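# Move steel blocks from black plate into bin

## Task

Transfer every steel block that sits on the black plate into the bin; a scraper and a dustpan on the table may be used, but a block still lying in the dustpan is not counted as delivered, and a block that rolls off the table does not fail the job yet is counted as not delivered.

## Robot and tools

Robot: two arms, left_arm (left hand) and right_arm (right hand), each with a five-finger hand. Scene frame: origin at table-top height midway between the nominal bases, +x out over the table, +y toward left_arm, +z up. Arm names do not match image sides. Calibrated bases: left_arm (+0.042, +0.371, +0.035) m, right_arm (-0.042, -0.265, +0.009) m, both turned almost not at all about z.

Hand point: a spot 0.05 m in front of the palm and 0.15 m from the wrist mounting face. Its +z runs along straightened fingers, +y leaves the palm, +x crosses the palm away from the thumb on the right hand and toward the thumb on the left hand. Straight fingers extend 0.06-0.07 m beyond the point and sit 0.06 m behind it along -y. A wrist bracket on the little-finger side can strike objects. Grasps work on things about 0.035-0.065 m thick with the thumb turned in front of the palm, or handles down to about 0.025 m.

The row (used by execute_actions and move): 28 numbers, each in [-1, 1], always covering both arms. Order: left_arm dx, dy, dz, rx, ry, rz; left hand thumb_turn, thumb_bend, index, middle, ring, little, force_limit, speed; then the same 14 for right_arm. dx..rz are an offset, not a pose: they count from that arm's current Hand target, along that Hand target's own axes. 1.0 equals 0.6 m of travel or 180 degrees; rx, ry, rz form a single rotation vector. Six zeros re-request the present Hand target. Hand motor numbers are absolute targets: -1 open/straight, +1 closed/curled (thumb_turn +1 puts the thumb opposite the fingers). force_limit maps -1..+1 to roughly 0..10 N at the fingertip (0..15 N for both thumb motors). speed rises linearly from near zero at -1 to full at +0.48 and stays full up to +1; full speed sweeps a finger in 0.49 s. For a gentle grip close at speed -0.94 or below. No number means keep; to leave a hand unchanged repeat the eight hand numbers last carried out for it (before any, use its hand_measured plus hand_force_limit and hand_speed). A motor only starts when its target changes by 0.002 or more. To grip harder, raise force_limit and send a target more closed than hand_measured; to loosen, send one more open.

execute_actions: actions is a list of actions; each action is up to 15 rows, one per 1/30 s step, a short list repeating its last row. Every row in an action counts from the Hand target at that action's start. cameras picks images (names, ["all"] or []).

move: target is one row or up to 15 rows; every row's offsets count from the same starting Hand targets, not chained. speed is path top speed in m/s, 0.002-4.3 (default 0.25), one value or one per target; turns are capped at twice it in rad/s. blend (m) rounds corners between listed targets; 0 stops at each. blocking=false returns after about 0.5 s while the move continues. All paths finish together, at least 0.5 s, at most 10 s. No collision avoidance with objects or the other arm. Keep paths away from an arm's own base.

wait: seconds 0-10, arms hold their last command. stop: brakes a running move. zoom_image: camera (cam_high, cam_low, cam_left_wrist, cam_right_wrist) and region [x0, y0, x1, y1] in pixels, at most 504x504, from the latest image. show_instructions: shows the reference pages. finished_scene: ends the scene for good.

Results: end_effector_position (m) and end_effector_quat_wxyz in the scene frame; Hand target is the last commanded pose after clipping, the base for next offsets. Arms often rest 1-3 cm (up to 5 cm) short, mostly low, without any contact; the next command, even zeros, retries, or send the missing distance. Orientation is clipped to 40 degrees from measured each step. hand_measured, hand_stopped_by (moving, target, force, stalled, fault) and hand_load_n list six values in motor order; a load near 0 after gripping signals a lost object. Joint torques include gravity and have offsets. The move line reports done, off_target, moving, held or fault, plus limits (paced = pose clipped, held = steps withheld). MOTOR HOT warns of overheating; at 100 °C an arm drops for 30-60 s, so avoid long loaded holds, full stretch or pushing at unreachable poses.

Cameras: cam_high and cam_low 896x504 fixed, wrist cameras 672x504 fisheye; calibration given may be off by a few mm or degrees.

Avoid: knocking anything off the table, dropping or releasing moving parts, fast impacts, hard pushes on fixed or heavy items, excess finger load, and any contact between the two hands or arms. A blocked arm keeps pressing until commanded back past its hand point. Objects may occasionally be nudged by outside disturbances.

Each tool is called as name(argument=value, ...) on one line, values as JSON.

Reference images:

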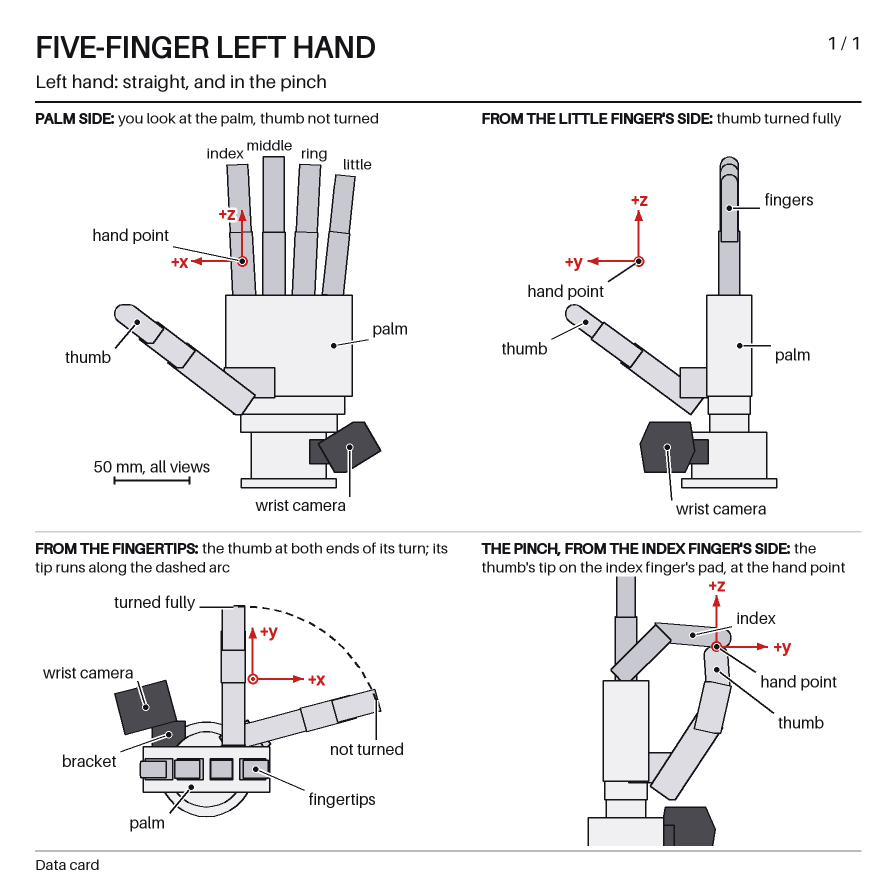

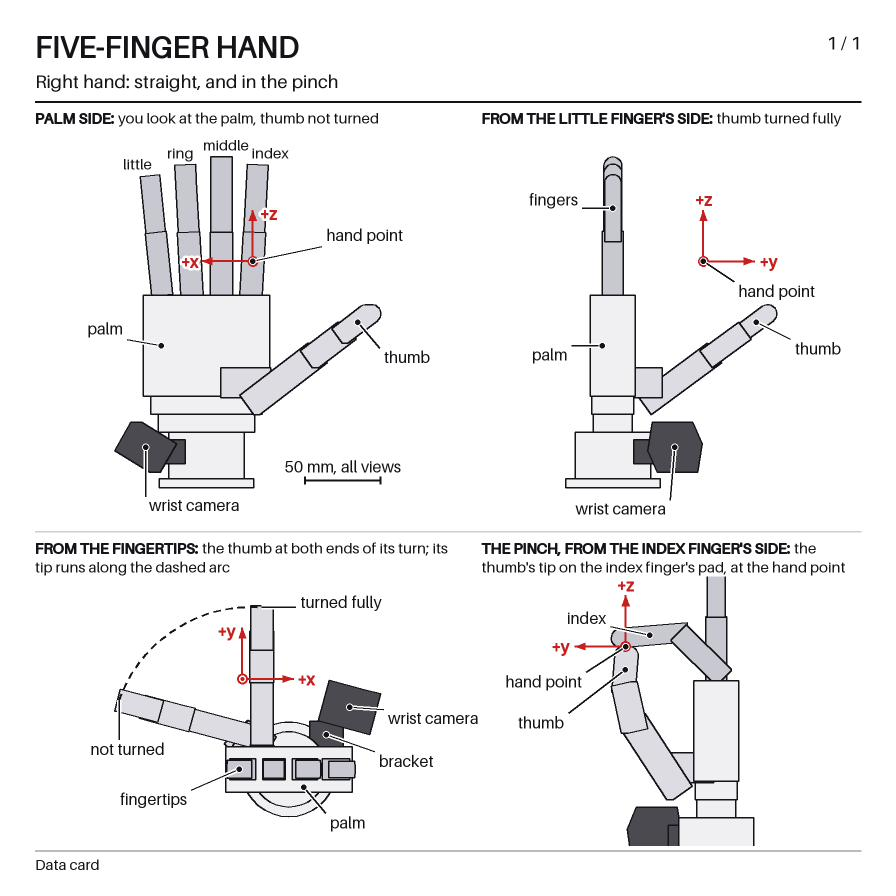

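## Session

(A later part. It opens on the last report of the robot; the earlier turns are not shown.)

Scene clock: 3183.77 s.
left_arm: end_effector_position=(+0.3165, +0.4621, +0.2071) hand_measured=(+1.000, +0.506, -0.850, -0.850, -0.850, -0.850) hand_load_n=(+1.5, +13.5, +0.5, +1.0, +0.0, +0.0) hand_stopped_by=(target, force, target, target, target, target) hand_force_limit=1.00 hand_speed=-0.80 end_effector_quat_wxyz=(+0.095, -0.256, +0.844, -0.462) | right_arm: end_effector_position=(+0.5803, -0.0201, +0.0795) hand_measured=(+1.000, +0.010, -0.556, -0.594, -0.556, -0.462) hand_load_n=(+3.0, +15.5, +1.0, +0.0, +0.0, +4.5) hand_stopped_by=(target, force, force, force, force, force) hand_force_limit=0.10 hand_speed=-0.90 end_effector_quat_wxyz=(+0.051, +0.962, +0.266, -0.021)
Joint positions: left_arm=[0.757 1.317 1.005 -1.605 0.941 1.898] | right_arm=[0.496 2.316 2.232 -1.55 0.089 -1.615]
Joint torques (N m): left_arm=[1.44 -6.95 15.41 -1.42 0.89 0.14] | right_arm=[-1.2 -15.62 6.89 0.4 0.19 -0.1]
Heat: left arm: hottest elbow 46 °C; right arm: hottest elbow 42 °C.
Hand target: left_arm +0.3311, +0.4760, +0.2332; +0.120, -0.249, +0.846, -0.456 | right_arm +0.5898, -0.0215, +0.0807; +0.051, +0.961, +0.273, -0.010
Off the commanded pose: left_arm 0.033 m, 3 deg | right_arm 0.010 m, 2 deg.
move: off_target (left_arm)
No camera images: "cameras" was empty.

move(target=[0,0,0,0,0,0,1,0.6,-0.85,-0.85,-0.85,-0.85,1.0,-0.8,-0.002,-0.3837,-0.0355,0,0,0,1,0.8,-0.2,-0.2,-0.2,-0.3,0.1,-0.9], speed=0.07, cameras=["cam_high"])

Scene clock: 3208.07 s.
left_arm: end_effector_position=(+0.3165, +0.4621, +0.2071) hand_measured=(+1.000, +0.506, -0.850, -0.850, -0.850, -0.850) hand_load_n=(+1.5, +13.0, +1.0, +1.0, +0.0, +0.0) hand_stopped_by=(target, force, target, target, target, target) hand_force_limit=1.00 hand_speed=-0.80 end_effector_quat_wxyz=(+0.095, -0.256, +0.844, -0.462) | right_arm: end_effector_position=(+0.4745, +0.1498, +0.0788) hand_measured=(+1.000, +0.010, -0.556, -0.592, -0.556, -0.462) hand_load_n=(+2.5, +15.0, +0.5, -3.5, +0.0, +6.0) hand_stopped_by=(target, force, force, force, force, force) hand_force_limit=0.10 hand_speed=-0.90 end_effector_quat_wxyz=(+0.066, +0.960, +0.271, -0.018)
Joint positions: left_arm=[0.757 1.317 1.005 -1.605 0.941 1.898] | right_arm=[0.786 2.396 2.369 -1.639 0.099 -1.334]
Joint torques (N m): left_arm=[1.26 -6.83 15.43 -1.43 0.9 0.14] | right_arm=[1.08 -14.92 10.13 -0.27 -0.33 0.17]
Heat: left arm: hottest elbow 46 °C; right arm: hottest elbow 42 °C.
Hand target: left_arm +0.3311, +0.4760, +0.2332; +0.120, -0.249, +0.846, -0.456 | right_arm +0.4674, +0.1746, +0.0808; +0.051, +0.961, +0.273, -0.010
Off the commanded pose: left_arm 0.033 m, 3 deg | right_arm 0.026 m, 2 deg.
move: off_target (left_arm, right_arm)
Images, in order (width x height): cam_high 896x504.

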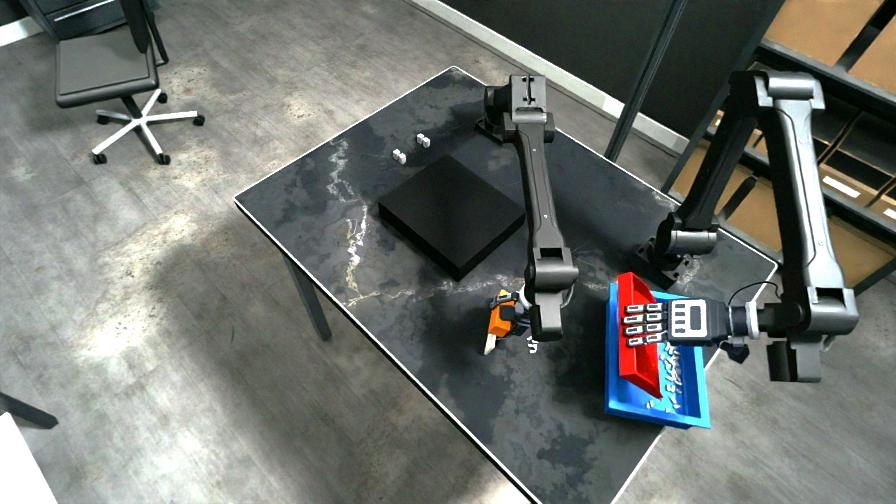

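zoom_image(camera="cam_high", region=[450, 250, 620, 400])

Scaled by 2.965.

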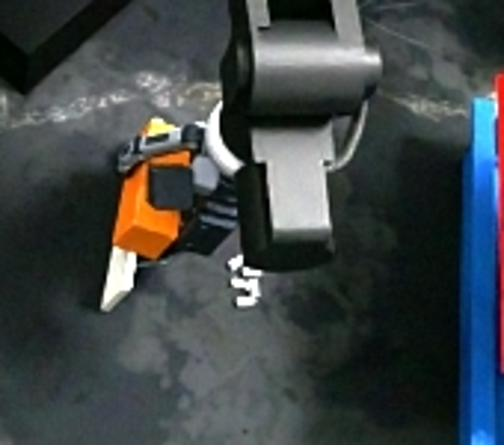

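move(target=[0,0,0,0,0,0,1,0.6,-0.85,-0.85,-0.85,-0.85,1.0,-0.8,0,-0.06,-0.004,0,0,0,1,0.8,-0.2,-0.2,-0.2,-0.3,0.1,-0.9], speed=0.06, cameras=["cam_right_wrist"])

Scene clock: 3216.77 s.
left_arm: end_effector_position=(+0.3165, +0.4621, +0.2071) hand_measured=(+1.000, +0.506, -0.850, -0.850, -0.850, -0.850) hand_load_n=(+1.5, +13.5, +1.0, +1.0, +0.0, +0.0) hand_stopped_by=(target, force, target, target, target, target) hand_force_limit=1.00 hand_speed=-0.80 end_effector_quat_wxyz=(+0.095, -0.256, +0.844, -0.462) | right_arm: end_effector_position=(+0.4568, +0.1809, +0.0791) hand_measured=(+1.000, +0.010, -0.556, -0.592, -0.556, -0.462) hand_load_n=(+2.0, +15.0, +0.5, -4.0, +0.0, +6.5) hand_stopped_by=(target, force, force, force, force, force) hand_force_limit=0.10 hand_speed=-0.90 end_effector_quat_wxyz=(+0.065, +0.960, +0.271, -0.015)
Joint positions: left_arm=[0.757 1.317 1.005 -1.605 0.941 1.898] | right_arm=[0.833 2.441 2.453 -1.678 0.095 -1.285]
Joint torques (N m): left_arm=[1.49 -6.83 15.47 -1.43 0.9 0.14] | right_arm=[1.03 -15.03 10.24 -0.29 -0.34 0.15]
Heat: left arm: hottest elbow 47 °C; right arm: hottest elbow 43 °C.
Hand target: left_arm +0.3311, +0.4760, +0.2332; +0.120, -0.249, +0.846, -0.456 | right_arm +0.4485, +0.2053, +0.0798; +0.051, +0.961, +0.273, -0.010
Off the commanded pose: left_arm 0.033 m, 3 deg | right_arm 0.026 m, 2 deg.
joint sent to its limit (right arm) — joint 4 (wrist pitch), lower limit. The joint targets are off in position, not in orientation.
move: off_target (left_arm, right_arm)
camera_calibration:
cam_right_wrist: T_world_to_cam=[[0.743768, -0.665039, 0.0673179, -0.2247], [-0.568909, -0.576932, 0.586083, 0.316027], [-0.35093, -0.474207, -0.80745, 0.425008], [0, 0, 0, 1]] pos_world=[0.496064, 0.234434, 0.173081]
Images, in order (width x height): cam_right_wrist 672x504.

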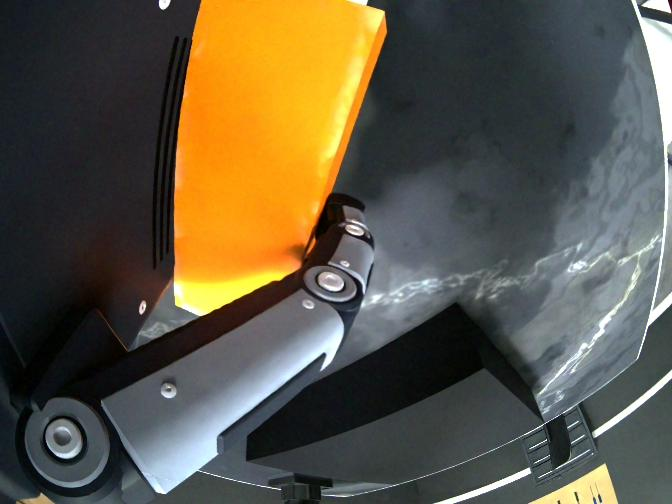

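move(target=[[0,0,0,0,0,0,1,0.6,-0.85,-0.85,-0.85,-0.85,1.0,-0.8,-0.01,0.0515,-0.213,0,0,0,1,0.8,-0.2,-0.2,-0.2,-0.3,0.1,-0.9],[0,0,0,0,0,0,1,0.6,-0.85,-0.85,-0.85,-0.85,1.0,-0.8,-0.68,0.411,-0.278,0,0,0,1,0.8,-0.2,-0.2,-0.2,-0.3,0.1,-0.9]], speed=[0.08,0.15], blend=0.03, cameras=["cam_high"])

Scene clock: 3231.53 s.
left_arm: end_effector_position=(+0.3165, +0.4621, +0.2071) hand_measured=(+1.000, +0.506, -0.850, -0.850, -0.850, -0.850) hand_load_n=(+1.5, +13.5, +1.0, +1.0, +0.0, +0.0) hand_stopped_by=(target, force, target, target, target, target) hand_force_limit=1.00 hand_speed=-0.80 end_effector_quat_wxyz=(+0.095, -0.256, +0.844, -0.462) | right_arm: end_effector_position=(+0.2267, -0.1965, +0.2759) hand_measured=(+1.000, +0.010, -0.556, -0.594, -0.556, -0.462) hand_load_n=(+2.0, +15.0, +0.5, +0.0, +0.0, +6.0) hand_stopped_by=(target, force, force, force, force, force) hand_force_limit=0.10 hand_speed=-0.90 end_effector_quat_wxyz=(+0.049, +0.962, +0.268, -0.007)
Joint positions: left_arm=[0.757 1.317 1.005 -1.605 0.941 1.898] | right_arm=[0.537 1.141 1.206 -1.675 0.091 -1.578]
Joint torques (N m): left_arm=[1.38 -6.95 15.41 -1.4 0.91 0.13] | right_arm=[-1.85 -4.01 7.62 -0.28 0.3 -0.09]
Heat: left arm: hottest elbow 47 °C; right arm: hottest elbow 44 °C.
Hand target: left_arm +0.3311, +0.4760, +0.2332; +0.120, -0.249, +0.846, -0.456 | right_arm +0.2297, -0.1999, +0.2872; +0.051, +0.961, +0.273, -0.010
Off the commanded pose: left_arm 0.033 m, 3 deg | right_arm 0.012 m, 1 deg.
joint sent to its limit (right arm) — joint 4 (wrist pitch), lower limit. The joint targets are off in position, not in orientation.
move: off_target (left_arm, right_arm)
Images, in order (width x height): cam_high 896x504.

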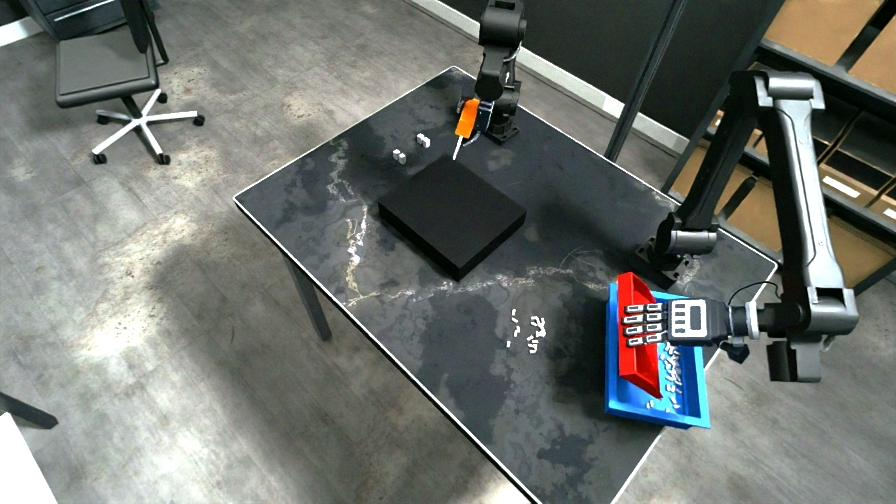

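zoom_image(camera="cam_high", region=[460, 270, 720, 440])

zoom_image(camera="cam_high", region=[480, 300, 580, 370])

Scaled by 1.938.

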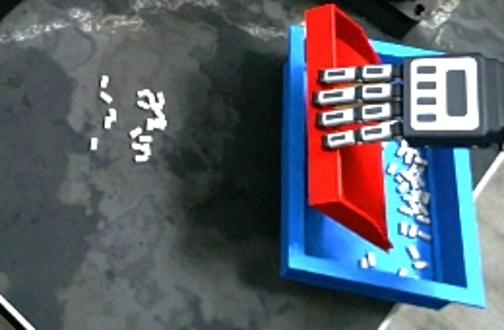

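Scaled by 5.040.

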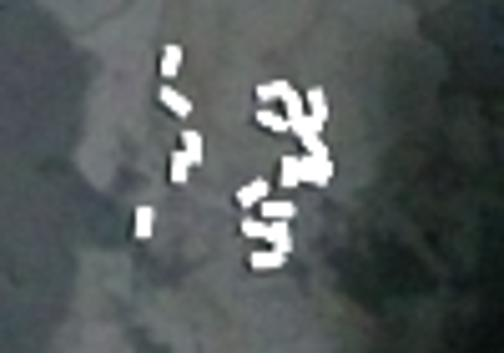

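move(target=[[-0.0133,-0.0115,0.1008,-0.117,0,0,1,0.6,-0.85,-0.85,-0.85,-0.85,1.0,-0.8,0,0,0,0,0,0,1,0.8,-0.2,-0.2,-0.2,-0.3,0.1,-0.9],[-0.010,-0.0912,0.2202,-0.222,0,0,1,0.6,-0.85,-0.85,-0.85,-0.85,1.0,-0.8,0,0,0,0,0,0,1,0.8,-0.2,-0.2,-0.2,-0.3,0.1,-0.9],[0.0144,-0.346,0.5875,-0.222,0,0,1,0.6,-0.85,-0.85,-0.85,-0.85,1.0,-0.8,0,0,0,0,0,0,1,0.8,-0.2,-0.2,-0.2,-0.3,0.1,-0.9]], speed=[0.06,0.08,0.1], blend=[0.01,0.02,0], cameras=["cam_high","cam_low"])

Scene clock: 3262.03 s.
left_arm: end_effector_position=(+0.5162, +0.1367, +0.1799) hand_measured=(+1.000, +0.506, -0.850, -0.850, -0.850, -0.850) hand_load_n=(+1.0, +14.0, +2.5, +1.0, +0.5, +0.0) hand_stopped_by=(target, force, target, target, target, target) hand_force_limit=1.00 hand_speed=-0.80 end_effector_quat_wxyz=(+0.002, -0.266, +0.957, -0.115) | right_arm: end_effector_position=(+0.2267, -0.1965, +0.2759) hand_measured=(+1.000, +0.010, -0.556, -0.594, -0.556, -0.462) hand_load_n=(+2.5, +15.0, +0.5, +0.0, +0.0, +6.0) hand_stopped_by=(target, force, force, force, force, force) hand_force_limit=0.10 hand_speed=-0.90 end_effector_quat_wxyz=(+0.049, +0.962, +0.268, -0.007)
Joint positions: left_arm=[-0.394 1.812 1.647 -1.256 0.175 0.605] | right_arm=[0.537 1.141 1.206 -1.675 0.091 -1.578]
Joint torques (N m): left_arm=[0.32 -16.56 17.69 -0.09 0.13 -0.09] | right_arm=[-1.85 -4.01 7.62 -0.25 0.29 -0.09]
Heat: left arm: hottest elbow 48 °C; right arm: hottest elbow 43 °C.
Hand target: left_arm +0.5397, +0.1248, +0.2101; +0.028, -0.274, +0.951, -0.139 | right_arm +0.2297, -0.1999, +0.2872; +0.051, +0.961, +0.273, -0.010
Off the commanded pose: left_arm 0.040 m, 4 deg | right_arm 0.012 m, 1 deg.
joint sent to its limit (right arm) — joint 4 (wrist pitch), lower limit. The joint targets are off in position, not in orientation.
move: off_target (left_arm, right_arm)
Images, in order (width x height): cam_high 896x504, cam_low 896x504.

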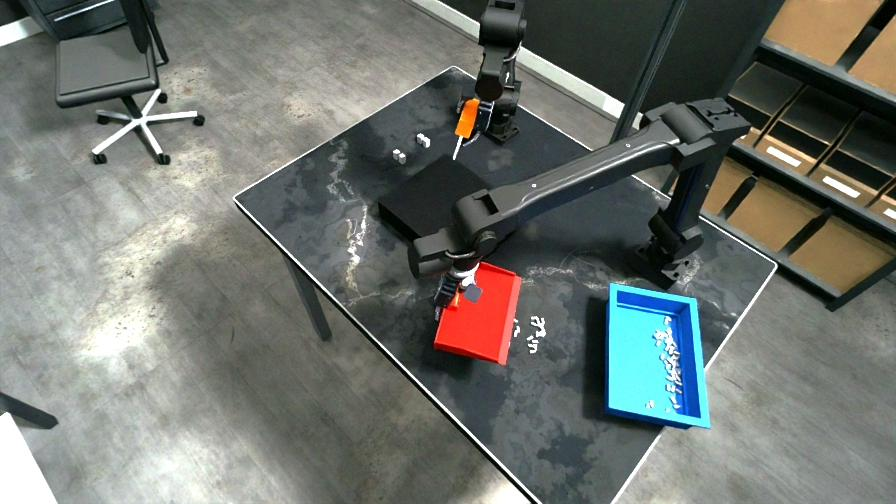

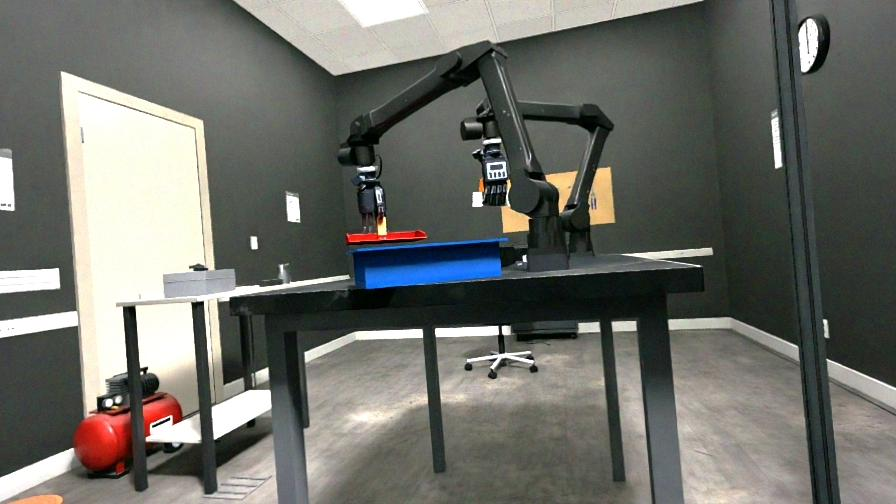

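zoom_image(camera="cam_low", region=[310, 160, 530, 300])

zoom_image(camera="cam_high", region=[400, 230, 600, 390])

Scaled by 2.291.

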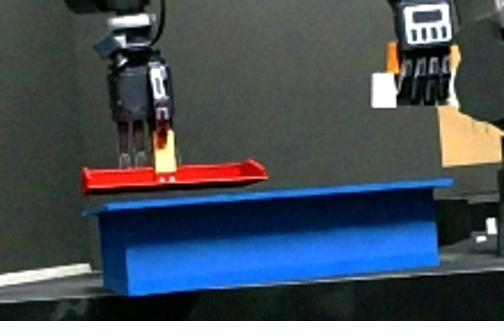

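Scaled by 2.520.

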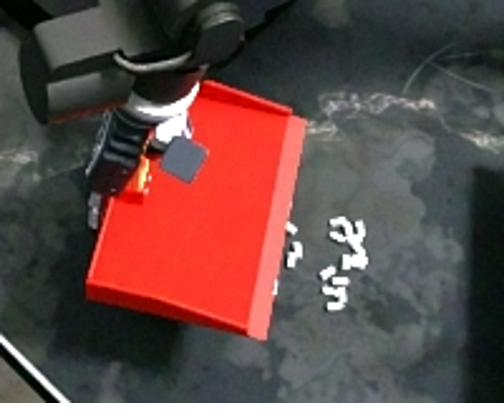

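zoom_image(camera="cam_low", region=[335, 215, 435, 265])

Scaled by 5.040.

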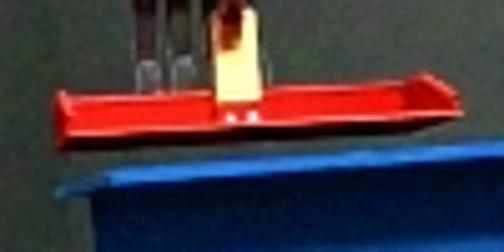

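move(target=[-0.0157,-0.0115,0.1071,0,-0.007,0,1,0.6,-0.85,-0.85,-0.85,-0.85,1.0,-0.8,0,0,0,0,0,0,1,0.8,-0.2,-0.2,-0.2,-0.3,0.1,-0.9], speed=0.06, cameras=["cam_high","cam_low"])

zoom_image(camera="cam_high", region=[400, 230, 600, 390])

zoom_image(camera="cam_low", region=[335, 215, 435, 265])

Scene clock: 3291.97 s.
left_arm: end_effector_position=(+0.5395, +0.1202, +0.1306) hand_measured=(+1.000, +0.506, -0.850, -0.850, -0.850, -0.850) hand_load_n=(+1.0, +13.5, +2.5, +1.0, +0.0, +0.0) hand_stopped_by=(target, force, target, target, target, target) hand_force_limit=1.00 hand_speed=-0.80 end_effector_quat_wxyz=(+0.014, -0.269, +0.956, -0.112) | right_arm: end_effector_position=(+0.2267, -0.1965, +0.2759) hand_measured=(+1.000, +0.010, -0.556, -0.594, -0.556, -0.462) hand_load_n=(+2.5, +15.0, +0.5, +0.0, +0.0, +6.0) hand_stopped_by=(target, force, force, force, force, force) hand_force_limit=0.10 hand_speed=-0.90 end_effector_quat_wxyz=(+0.049, +0.962, +0.268, -0.007)
Joint positions: left_arm=[-0.409 1.901 1.647 -1.148 0.154 0.584] | right_arm=[0.537 1.141 1.206 -1.675 0.091 -1.578]
Joint torques (N m): left_arm=[0.44 -17.9 14.34 1.02 0.11 -0.08] | right_arm=[-1.85 -4.01 7.62 -0.25 0.3 -0.09]
Heat: left arm: hottest elbow 50 °C; right arm: hottest elbow 43 °C.
Hand target: left_arm +0.5596, +0.1081, +0.1502; +0.038, -0.276, +0.951, -0.136 | right_arm +0.2297, -0.1999, +0.2872; +0.051, +0.961, +0.273, -0.010
Off the commanded pose: left_arm 0.030 m, 4 deg | right_arm 0.012 m, 1 deg.
joint sent to its limit (right arm) — joint 4 (wrist pitch), lower limit. The joint targets are off in position, not in orientation.
move: off_target (left_arm, right_arm)
Images, in order (width x height): cam_high 896x504, cam_low 896x504.

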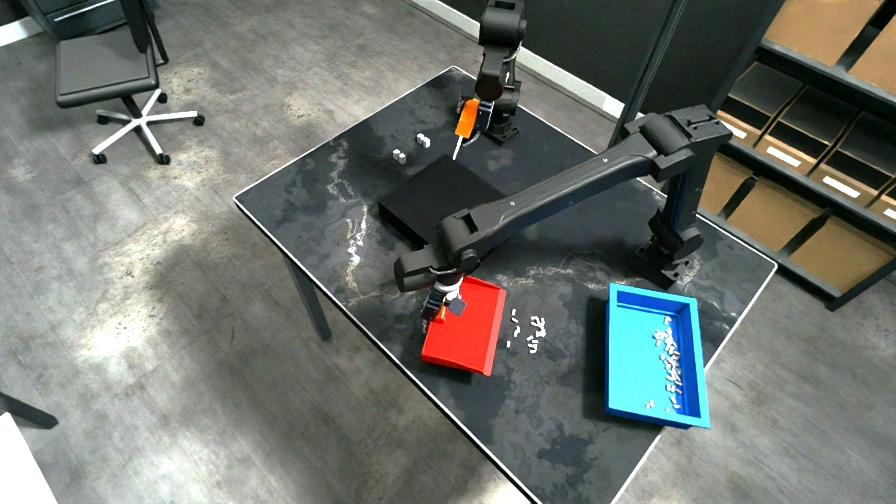

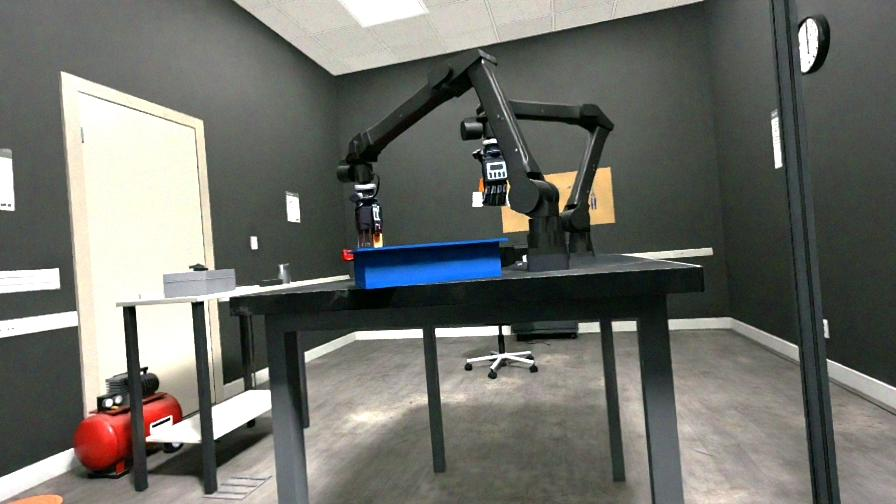

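Scaled by 2.520.

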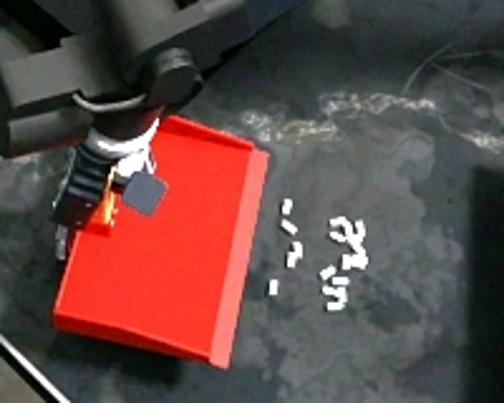

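Scaled by 5.040.

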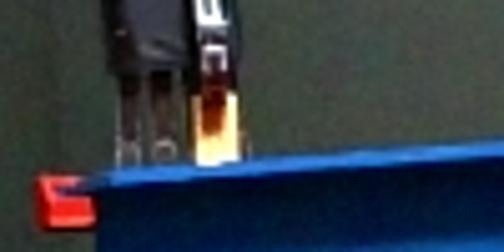

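move(target=[0.0132,0.0217,0.072,0,0,0,1,0.6,-0.85,-0.85,-0.85,-0.85,1.0,-0.8,0,0,0,0,0,0,1,0.8,-0.2,-0.2,-0.2,-0.3,0.1,-0.9], speed=0.04, cameras=["cam_high"])

zoom_image(camera="cam_high", region=[400, 230, 600, 390])

Scene clock: 3300.80 s.
left_arm: end_effector_position=(+0.5440, +0.1114, +0.0990) hand_measured=(+1.000, +0.506, -0.850, -0.850, -0.850, -0.850) hand_load_n=(+1.0, +14.0, +2.5, +1.0, +0.5, +0.0) hand_stopped_by=(target, force, target, target, target, target) hand_force_limit=1.00 hand_speed=-0.80 end_effector_quat_wxyz=(+0.028, -0.268, +0.955, -0.123) | right_arm: end_effector_position=(+0.2267, -0.1965, +0.2759) hand_measured=(+1.000, +0.010, -0.556, -0.594, -0.556, -0.462) hand_load_n=(+2.0, +15.0, +0.5, +0.0, +0.0, +6.5) hand_stopped_by=(target, force, force, force, force, force) hand_force_limit=0.10 hand_speed=-0.90 end_effector_quat_wxyz=(+0.049, +0.962, +0.268, -0.007)
Joint positions: left_arm=[-0.42 1.919 1.59 -1.036 0.151 0.573] | right_arm=[0.537 1.141 1.206 -1.675 0.091 -1.578]
Joint torques (N m): left_arm=[0.15 -17.79 10.84 1.14 0.11 -0.07] | right_arm=[-1.79 -4.01 7.65 -0.25 0.3 -0.09]
Heat: left arm: hottest elbow 49 °C; right arm: hottest elbow 43 °C.
Hand target: left_arm +0.5526, +0.1042, +0.1051; +0.038, -0.276, +0.951, -0.136 | right_arm +0.2297, -0.1999, +0.2872; +0.051, +0.961, +0.273, -0.010
Off the commanded pose: left_arm 0.013 m, 2 deg | right_arm 0.012 m, 1 deg.
joint sent to its limit (right arm) — joint 4 (wrist pitch), lower limit. The joint targets are off in position, not in orientation.
move: off_target (left_arm, right_arm)
Images, in order (width x height): cam_high 896x504.

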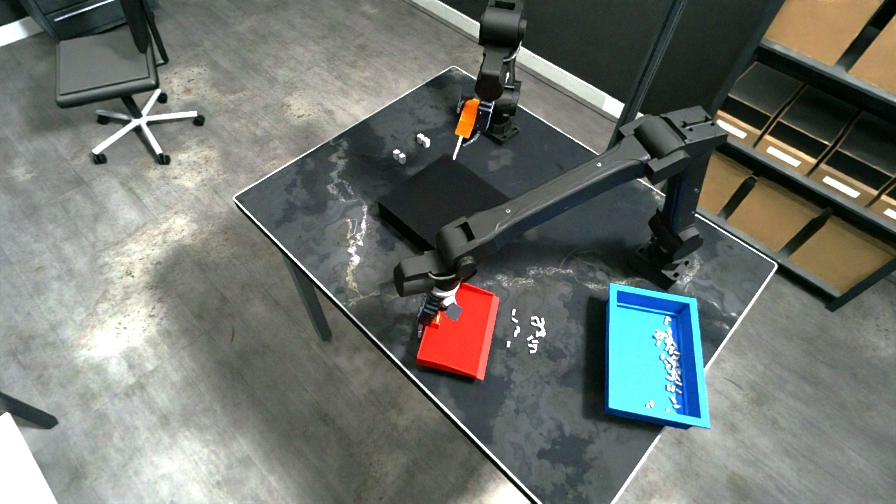

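Scaled by 2.520.

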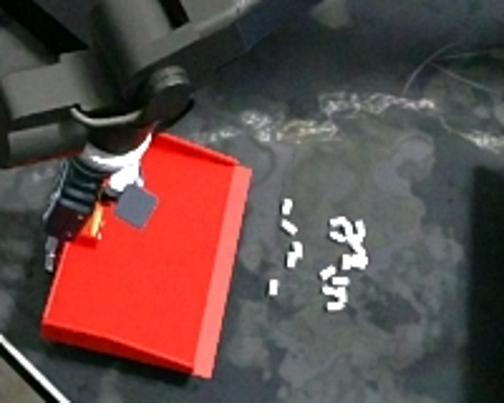

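move(target=[0.006,0.014,0.052,0,0,0,1,0.6,-0.85,-0.85,-0.85,-0.85,1.0,-0.8,0,0,0,0,0,0,1,0.8,-0.2,-0.2,-0.2,-0.3,0.1,-0.9], speed=0.03, cameras=["cam_high","cam_left_wrist"])

zoom_image(camera="cam_high", region=[400, 230, 600, 390])

Scene clock: 3307.57 s.
left_arm: end_effector_position=(+0.5433, +0.1108, +0.0728) hand_measured=(+1.000, +0.506, -0.850, -0.850, -0.850, -0.850) hand_load_n=(+1.0, +13.5, +0.5, +1.0, +0.0, +0.0) hand_stopped_by=(target, force, target, target, target, target) hand_force_limit=1.00 hand_speed=-0.80 end_effector_quat_wxyz=(+0.031, -0.270, +0.954, -0.125) | right_arm: end_effector_position=(+0.2267, -0.1965, +0.2759) hand_measured=(+1.000, +0.010, -0.556, -0.594, -0.556, -0.462) hand_load_n=(+2.5, +15.0, +0.5, +0.0, +0.0, +6.0) hand_stopped_by=(target, force, force, force, force, force) hand_force_limit=0.10 hand_speed=-0.90 end_effector_quat_wxyz=(+0.049, +0.962, +0.268, -0.007)
Joint positions: left_arm=[-0.421 1.938 1.545 -0.966 0.147 0.565] | right_arm=[0.537 1.141 1.206 -1.675 0.091 -1.578]
Joint torques (N m): left_arm=[0.21 -17.2 10.18 1.43 0.11 -0.06] | right_arm=[-1.73 -4.01 7.62 -0.25 0.29 -0.09]
Heat: left arm: hottest elbow 49 °C; right arm: hottest elbow 43 °C.
Hand target: left_arm +0.5498, +0.1016, +0.0728; +0.038, -0.276, +0.951, -0.136 | right_arm +0.2297, -0.1999, +0.2872; +0.051, +0.961, +0.273, -0.010
Off the commanded pose: left_arm 0.011 m, 2 deg | right_arm 0.012 m, 1 deg.
joint sent to its limit (right arm) — joint 4 (wrist pitch), lower limit. The joint targets are off in position, not in orientation.
move: off_target (left_arm, right_arm)
camera_calibration:
cam_left_wrist: T_world_to_cam=[[0.301792, -0.929725, 0.211031, -0.0753786], [-0.861923, -0.171476, 0.477164, 0.448077], [-0.407444, -0.325896, -0.853101, 0.435883], [0, 0, 0, 1]] pos_world=[0.586555, 0.148806, 0.173953]
Images, in order (width x height): cam_high 896x504, cam_left_wrist 672x504.

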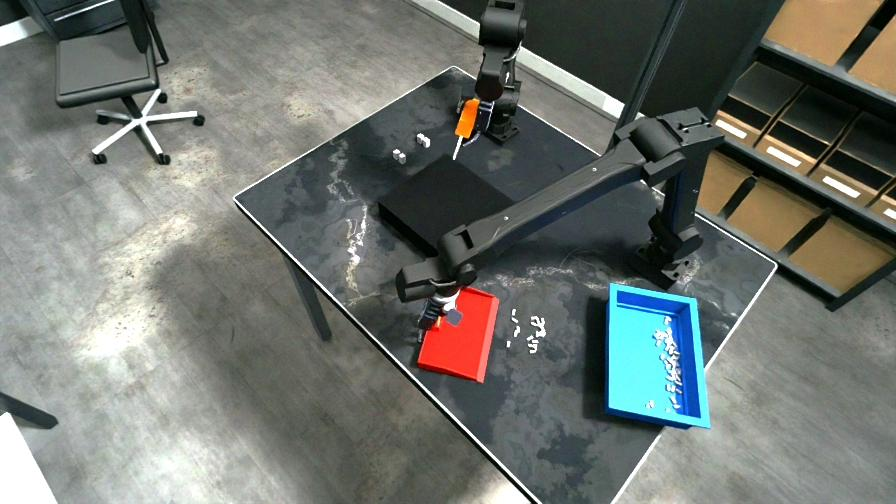

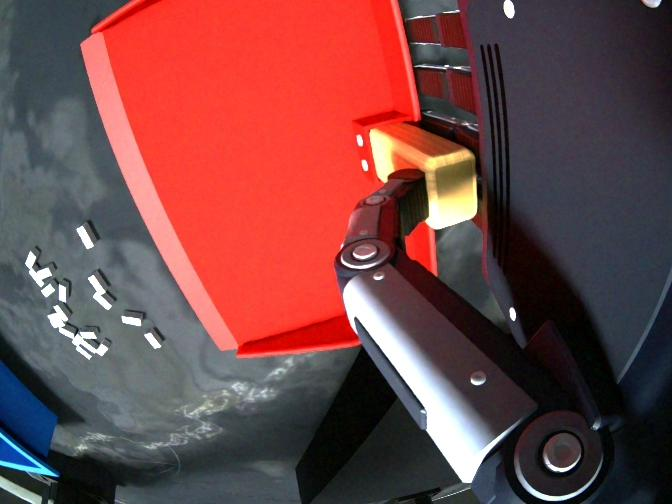

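Scaled by 2.520.

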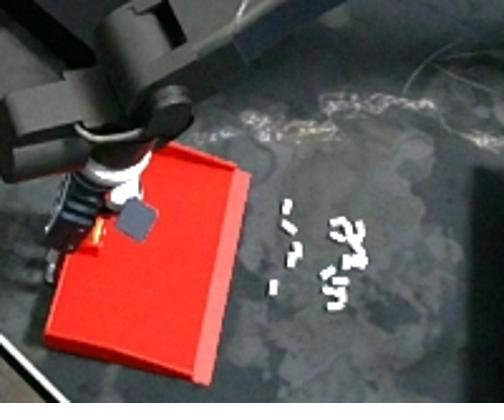

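move(target=[-0.0019,0.1948,-0.0462,0,0,0,1,0.6,-0.85,-0.85,-0.85,-0.85,1.0,-0.8,0,0,0,0,0,0,1,0.8,-0.2,-0.2,-0.2,-0.3,0.1,-0.9], speed=0.05, cameras=["cam_high","cam_left_wrist"])

zoom_image(camera="cam_high", region=[440, 230, 640, 390])

Scene clock: 3319.90 s.
left_arm: end_effector_position=(+0.4849, +0.1890, +0.0698) hand_measured=(+1.000, +0.506, -0.850, -0.850, -0.850, -0.850) hand_load_n=(+2.0, +11.0, +1.5, +1.5, +0.0, +0.0) hand_stopped_by=(target, force, target, target, target, target) hand_force_limit=1.00 hand_speed=-0.80 end_effector_quat_wxyz=(+0.031, -0.281, +0.949, -0.142) | right_arm: end_effector_position=(+0.2267, -0.1965, +0.2759) hand_measured=(+1.000, +0.010, -0.556, -0.594, -0.556, -0.462) hand_load_n=(+2.5, +15.0, +0.5, +0.0, +0.0, +6.0) hand_stopped_by=(target, force, force, force, force, force) hand_force_limit=0.10 hand_speed=-0.90 end_effector_quat_wxyz=(+0.049, +0.962, +0.268, -0.007)
Joint positions: left_arm=[-0.317 1.734 1.234 -0.852 0.193 0.64] | right_arm=[0.537 1.141 1.206 -1.675 0.091 -1.578]
Joint torques (N m): left_arm=[1.9 -14.56 7.43 0.84 -0.01 0.3] | right_arm=[-1.85 -3.84 7.65 -0.24 0.3 -0.08]
Heat: left arm: hottest elbow 48 °C; right arm: hottest elbow 42 °C.
Hand target: left_arm +0.4865, +0.2035, +0.0666; +0.038, -0.276, +0.951, -0.136 | right_arm +0.2297, -0.1999, +0.2872; +0.051, +0.961, +0.273, -0.010
Off the commanded pose: left_arm 0.015 m, 1 deg | right_arm 0.012 m, 1 deg.
joint sent to its limit (right arm) — joint 4 (wrist pitch), lower limit. The joint targets are off in position, not in orientation.
move: off_target (left_arm, right_arm)
camera_calibration:
cam_left_wrist: T_world_to_cam=[[0.320606, -0.915121, 0.244469, 0.00138064], [-0.86126, -0.17421, 0.477369, 0.412847], [-0.394262, -0.363599, -0.844011, 0.435013], [0, 0, 0, 1]] pos_world=[0.526635, 0.231356, 0.169738]
Images, in order (width x height): cam_high 896x504, cam_left_wrist 672x504.

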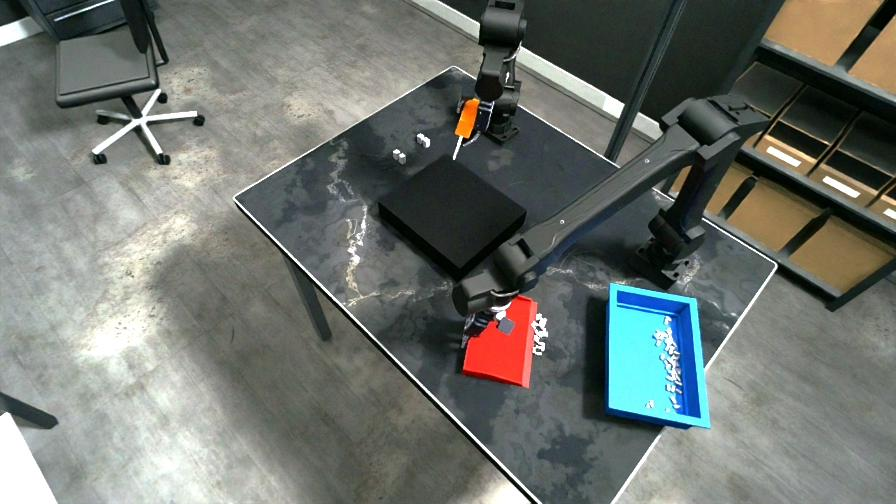

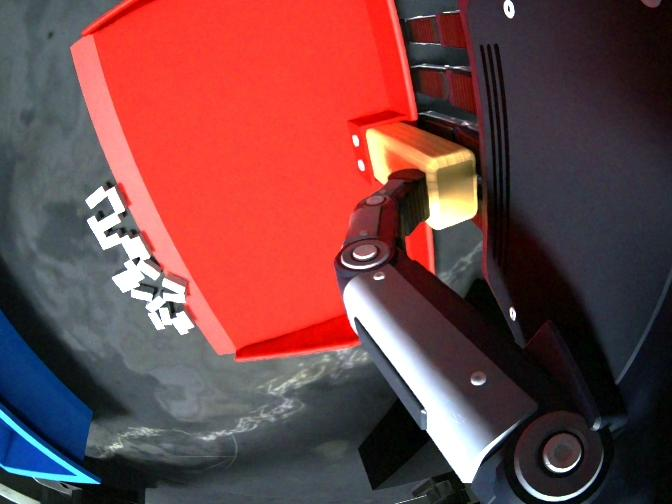

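Scaled by 2.520.

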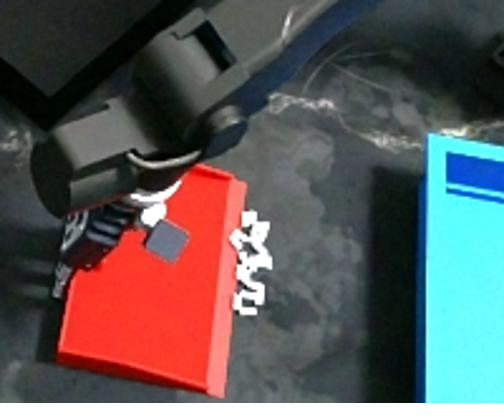

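move(target=[-0.0019,0.192,-0.0559,0,0,0,1,0.6,-0.85,-0.85,-0.85,-0.85,1.0,-0.8,0,0,0,0,0,0,1,0.8,-0.2,-0.2,-0.2,-0.3,0.1,-0.9], speed=0.05, cameras=["cam_high","cam_left_wrist"])

zoom_image(camera="cam_high", region=[480, 250, 720, 440])

Scene clock: 3327.47 s.
left_arm: end_effector_position=(+0.4247, +0.2927, +0.0687) hand_measured=(+1.000, +0.506, -0.850, -0.850, -0.850, -0.850) hand_load_n=(+2.0, +11.0, +1.5, +1.5, +0.0, +0.0) hand_stopped_by=(target, force, target, target, target, target) hand_force_limit=1.00 hand_speed=-0.80 end_effector_quat_wxyz=(+0.031, -0.283, +0.948, -0.142) | right_arm: end_effector_position=(+0.2267, -0.1965, +0.2759) hand_measured=(+1.000, +0.010, -0.556, -0.594, -0.556, -0.462) hand_load_n=(+2.0, +15.0, +0.5, +0.0, +0.0, +6.0) hand_stopped_by=(target, force, force, force, force, force) hand_force_limit=0.10 hand_speed=-0.90 end_effector_quat_wxyz=(+0.049, +0.962, +0.268, -0.007)
Joint positions: left_arm=[-0.128 1.545 0.99 -0.835 0.23 0.826] | right_arm=[0.537 1.141 1.206 -1.675 0.091 -1.578]
Joint torques (N m): left_arm=[1.85 -10.99 7.25 0.54 0.02 0.31] | right_arm=[-1.79 -3.96 7.61 -0.25 0.3 -0.08]
Heat: left arm: hottest elbow 47 °C; right arm: hottest elbow 42 °C.
Hand target: left_arm +0.4233, +0.3055, +0.0665; +0.038, -0.276, +0.951, -0.136 | right_arm +0.2297, -0.1999, +0.2872; +0.051, +0.961, +0.273, -0.010
Off the commanded pose: left_arm 0.013 m, 1 deg | right_arm 0.012 m, 1 deg.
joint sent to its limit (right arm) — joint 4 (wrist pitch), lower limit. The joint targets are off in position, not in orientation.
move: off_target (left_arm, right_arm)
camera_calibration:
cam_left_wrist: T_world_to_cam=[[0.323704, -0.913901, 0.244949, 0.114163], [-0.861003, -0.17719, 0.476736, 0.380436], [-0.392287, -0.365223, -0.844229, 0.44771], [0, 0, 0, 1]] pos_world=[0.466232, 0.335257, 0.168638]
Images, in order (width x height): cam_high 896x504, cam_left_wrist 672x504.

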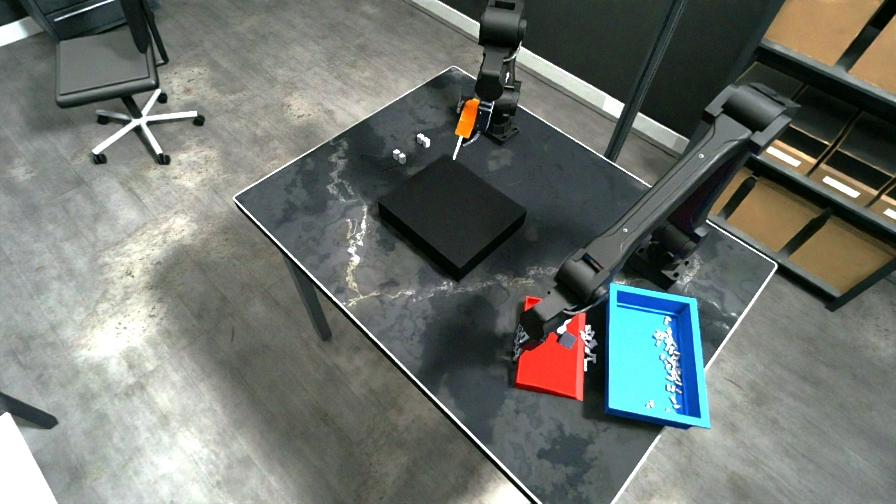

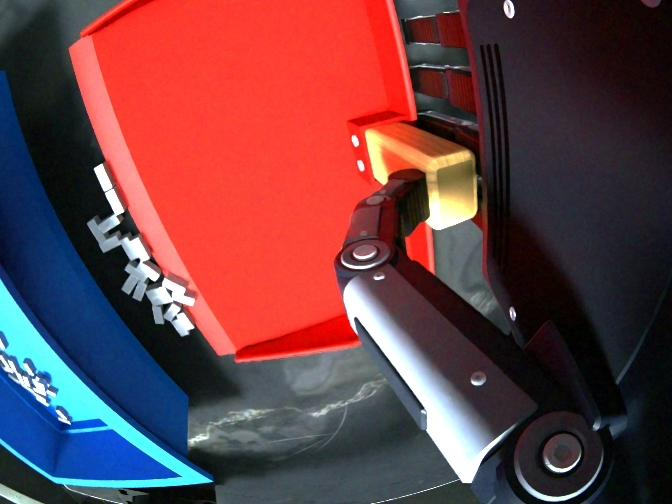

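Scaled by 2.100.

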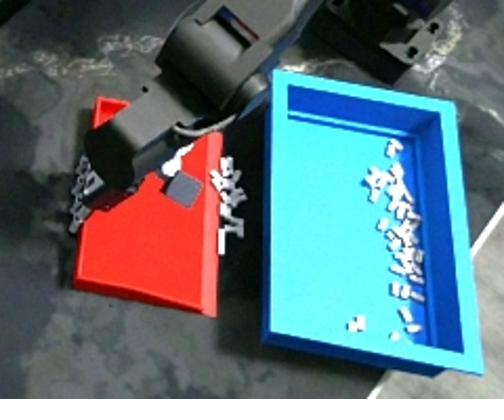

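move(target=[-0.0008,0.080,-0.0233,0,0,0,1,0.6,-0.85,-0.85,-0.85,-0.85,1.0,-0.8,0,0,0,0,0,0,1,0.8,-0.2,-0.2,-0.2,-0.3,0.1,-0.9], speed=0.03, cameras=["cam_high","cam_left_wrist"])

zoom_image(camera="cam_left_wrist", region=[0, 60, 300, 400])

Scene clock: 3335.57 s.
left_arm: end_effector_position=(+0.4031, +0.3340, +0.0678) hand_measured=(+1.000, +0.506, -0.850, -0.850, -0.850, -0.850) hand_load_n=(+2.0, +10.5, +2.0, +1.5, +0.0, +0.0) hand_stopped_by=(target, force, target, target, target, target) hand_force_limit=1.00 hand_speed=-0.80 end_effector_quat_wxyz=(+0.037, -0.281, +0.948, -0.145) | right_arm: end_effector_position=(+0.2267, -0.1965, +0.2759) hand_measured=(+1.000, +0.010, -0.556, -0.594, -0.556, -0.462) hand_load_n=(+2.0, +15.0, +0.5, +0.5, +0.0, +6.0) hand_stopped_by=(target, force, force, force, force, force) hand_force_limit=0.10 hand_speed=-0.90 end_effector_quat_wxyz=(+0.049, +0.962, +0.268, -0.007)
Joint positions: left_arm=[-0.03 1.479 0.913 -0.835 0.25 0.926] | right_arm=[0.537 1.141 1.206 -1.675 0.091 -1.578]
Joint torques (N m): left_arm=[2.14 -9.93 7.16 -0.1 -0.07 0.33] | right_arm=[-1.79 -3.96 7.62 -0.28 0.3 -0.09]
Heat: left arm: hottest elbow 46 °C; right arm: hottest elbow 42 °C.
Hand target: left_arm +0.3969, +0.3480, +0.0665; +0.038, -0.276, +0.951, -0.136 | right_arm +0.2297, -0.1999, +0.2872; +0.051, +0.961, +0.273, -0.010
Off the commanded pose: left_arm 0.015 m, 1 deg | right_arm 0.012 m, 1 deg.
joint sent to its limit (right arm) — joint 4 (wrist pitch), lower limit. The joint targets are off in position, not in orientation.
move: off_target (left_arm, right_arm)
camera_calibration:
cam_left_wrist: T_world_to_cam=[[0.319988, -0.913113, 0.252651, 0.15984], [-0.867082, -0.17478, 0.466499, 0.371927], [-0.381808, -0.368343, -0.847671, 0.450679], [0, 0, 0, 1]] pos_world=[0.443417, 0.376962, 0.16814]
Images, in order (width x height): cam_high 896x504, cam_left_wrist 672x504.

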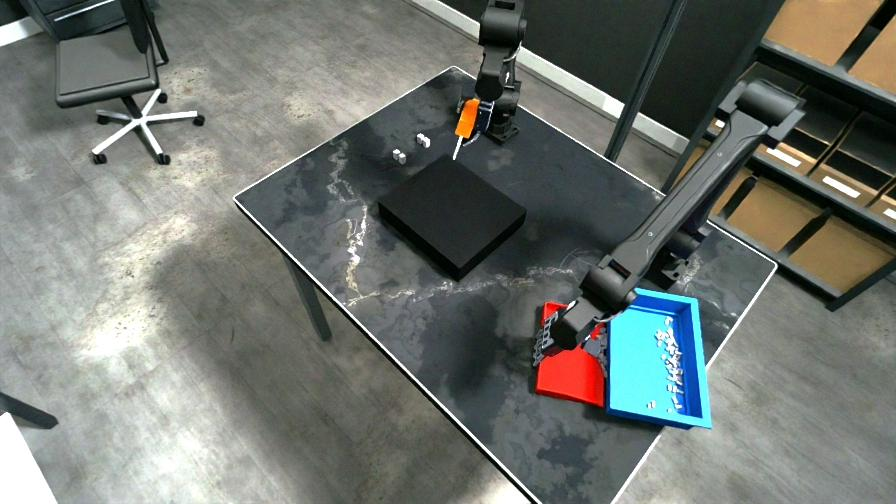

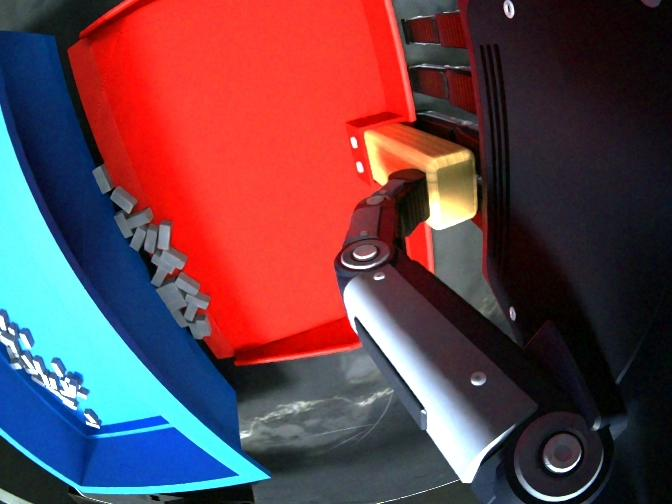

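Scaled by 1.482 from the camera's 672x504 image, which has a finer 960x720 frame.

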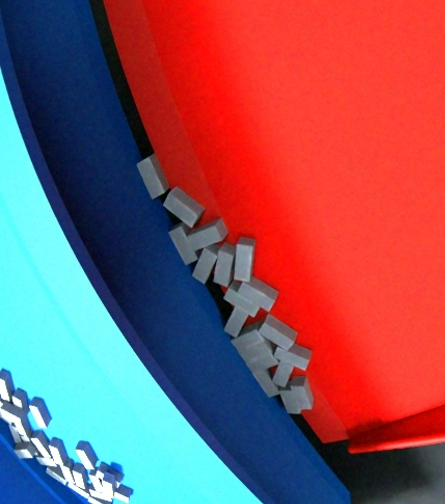

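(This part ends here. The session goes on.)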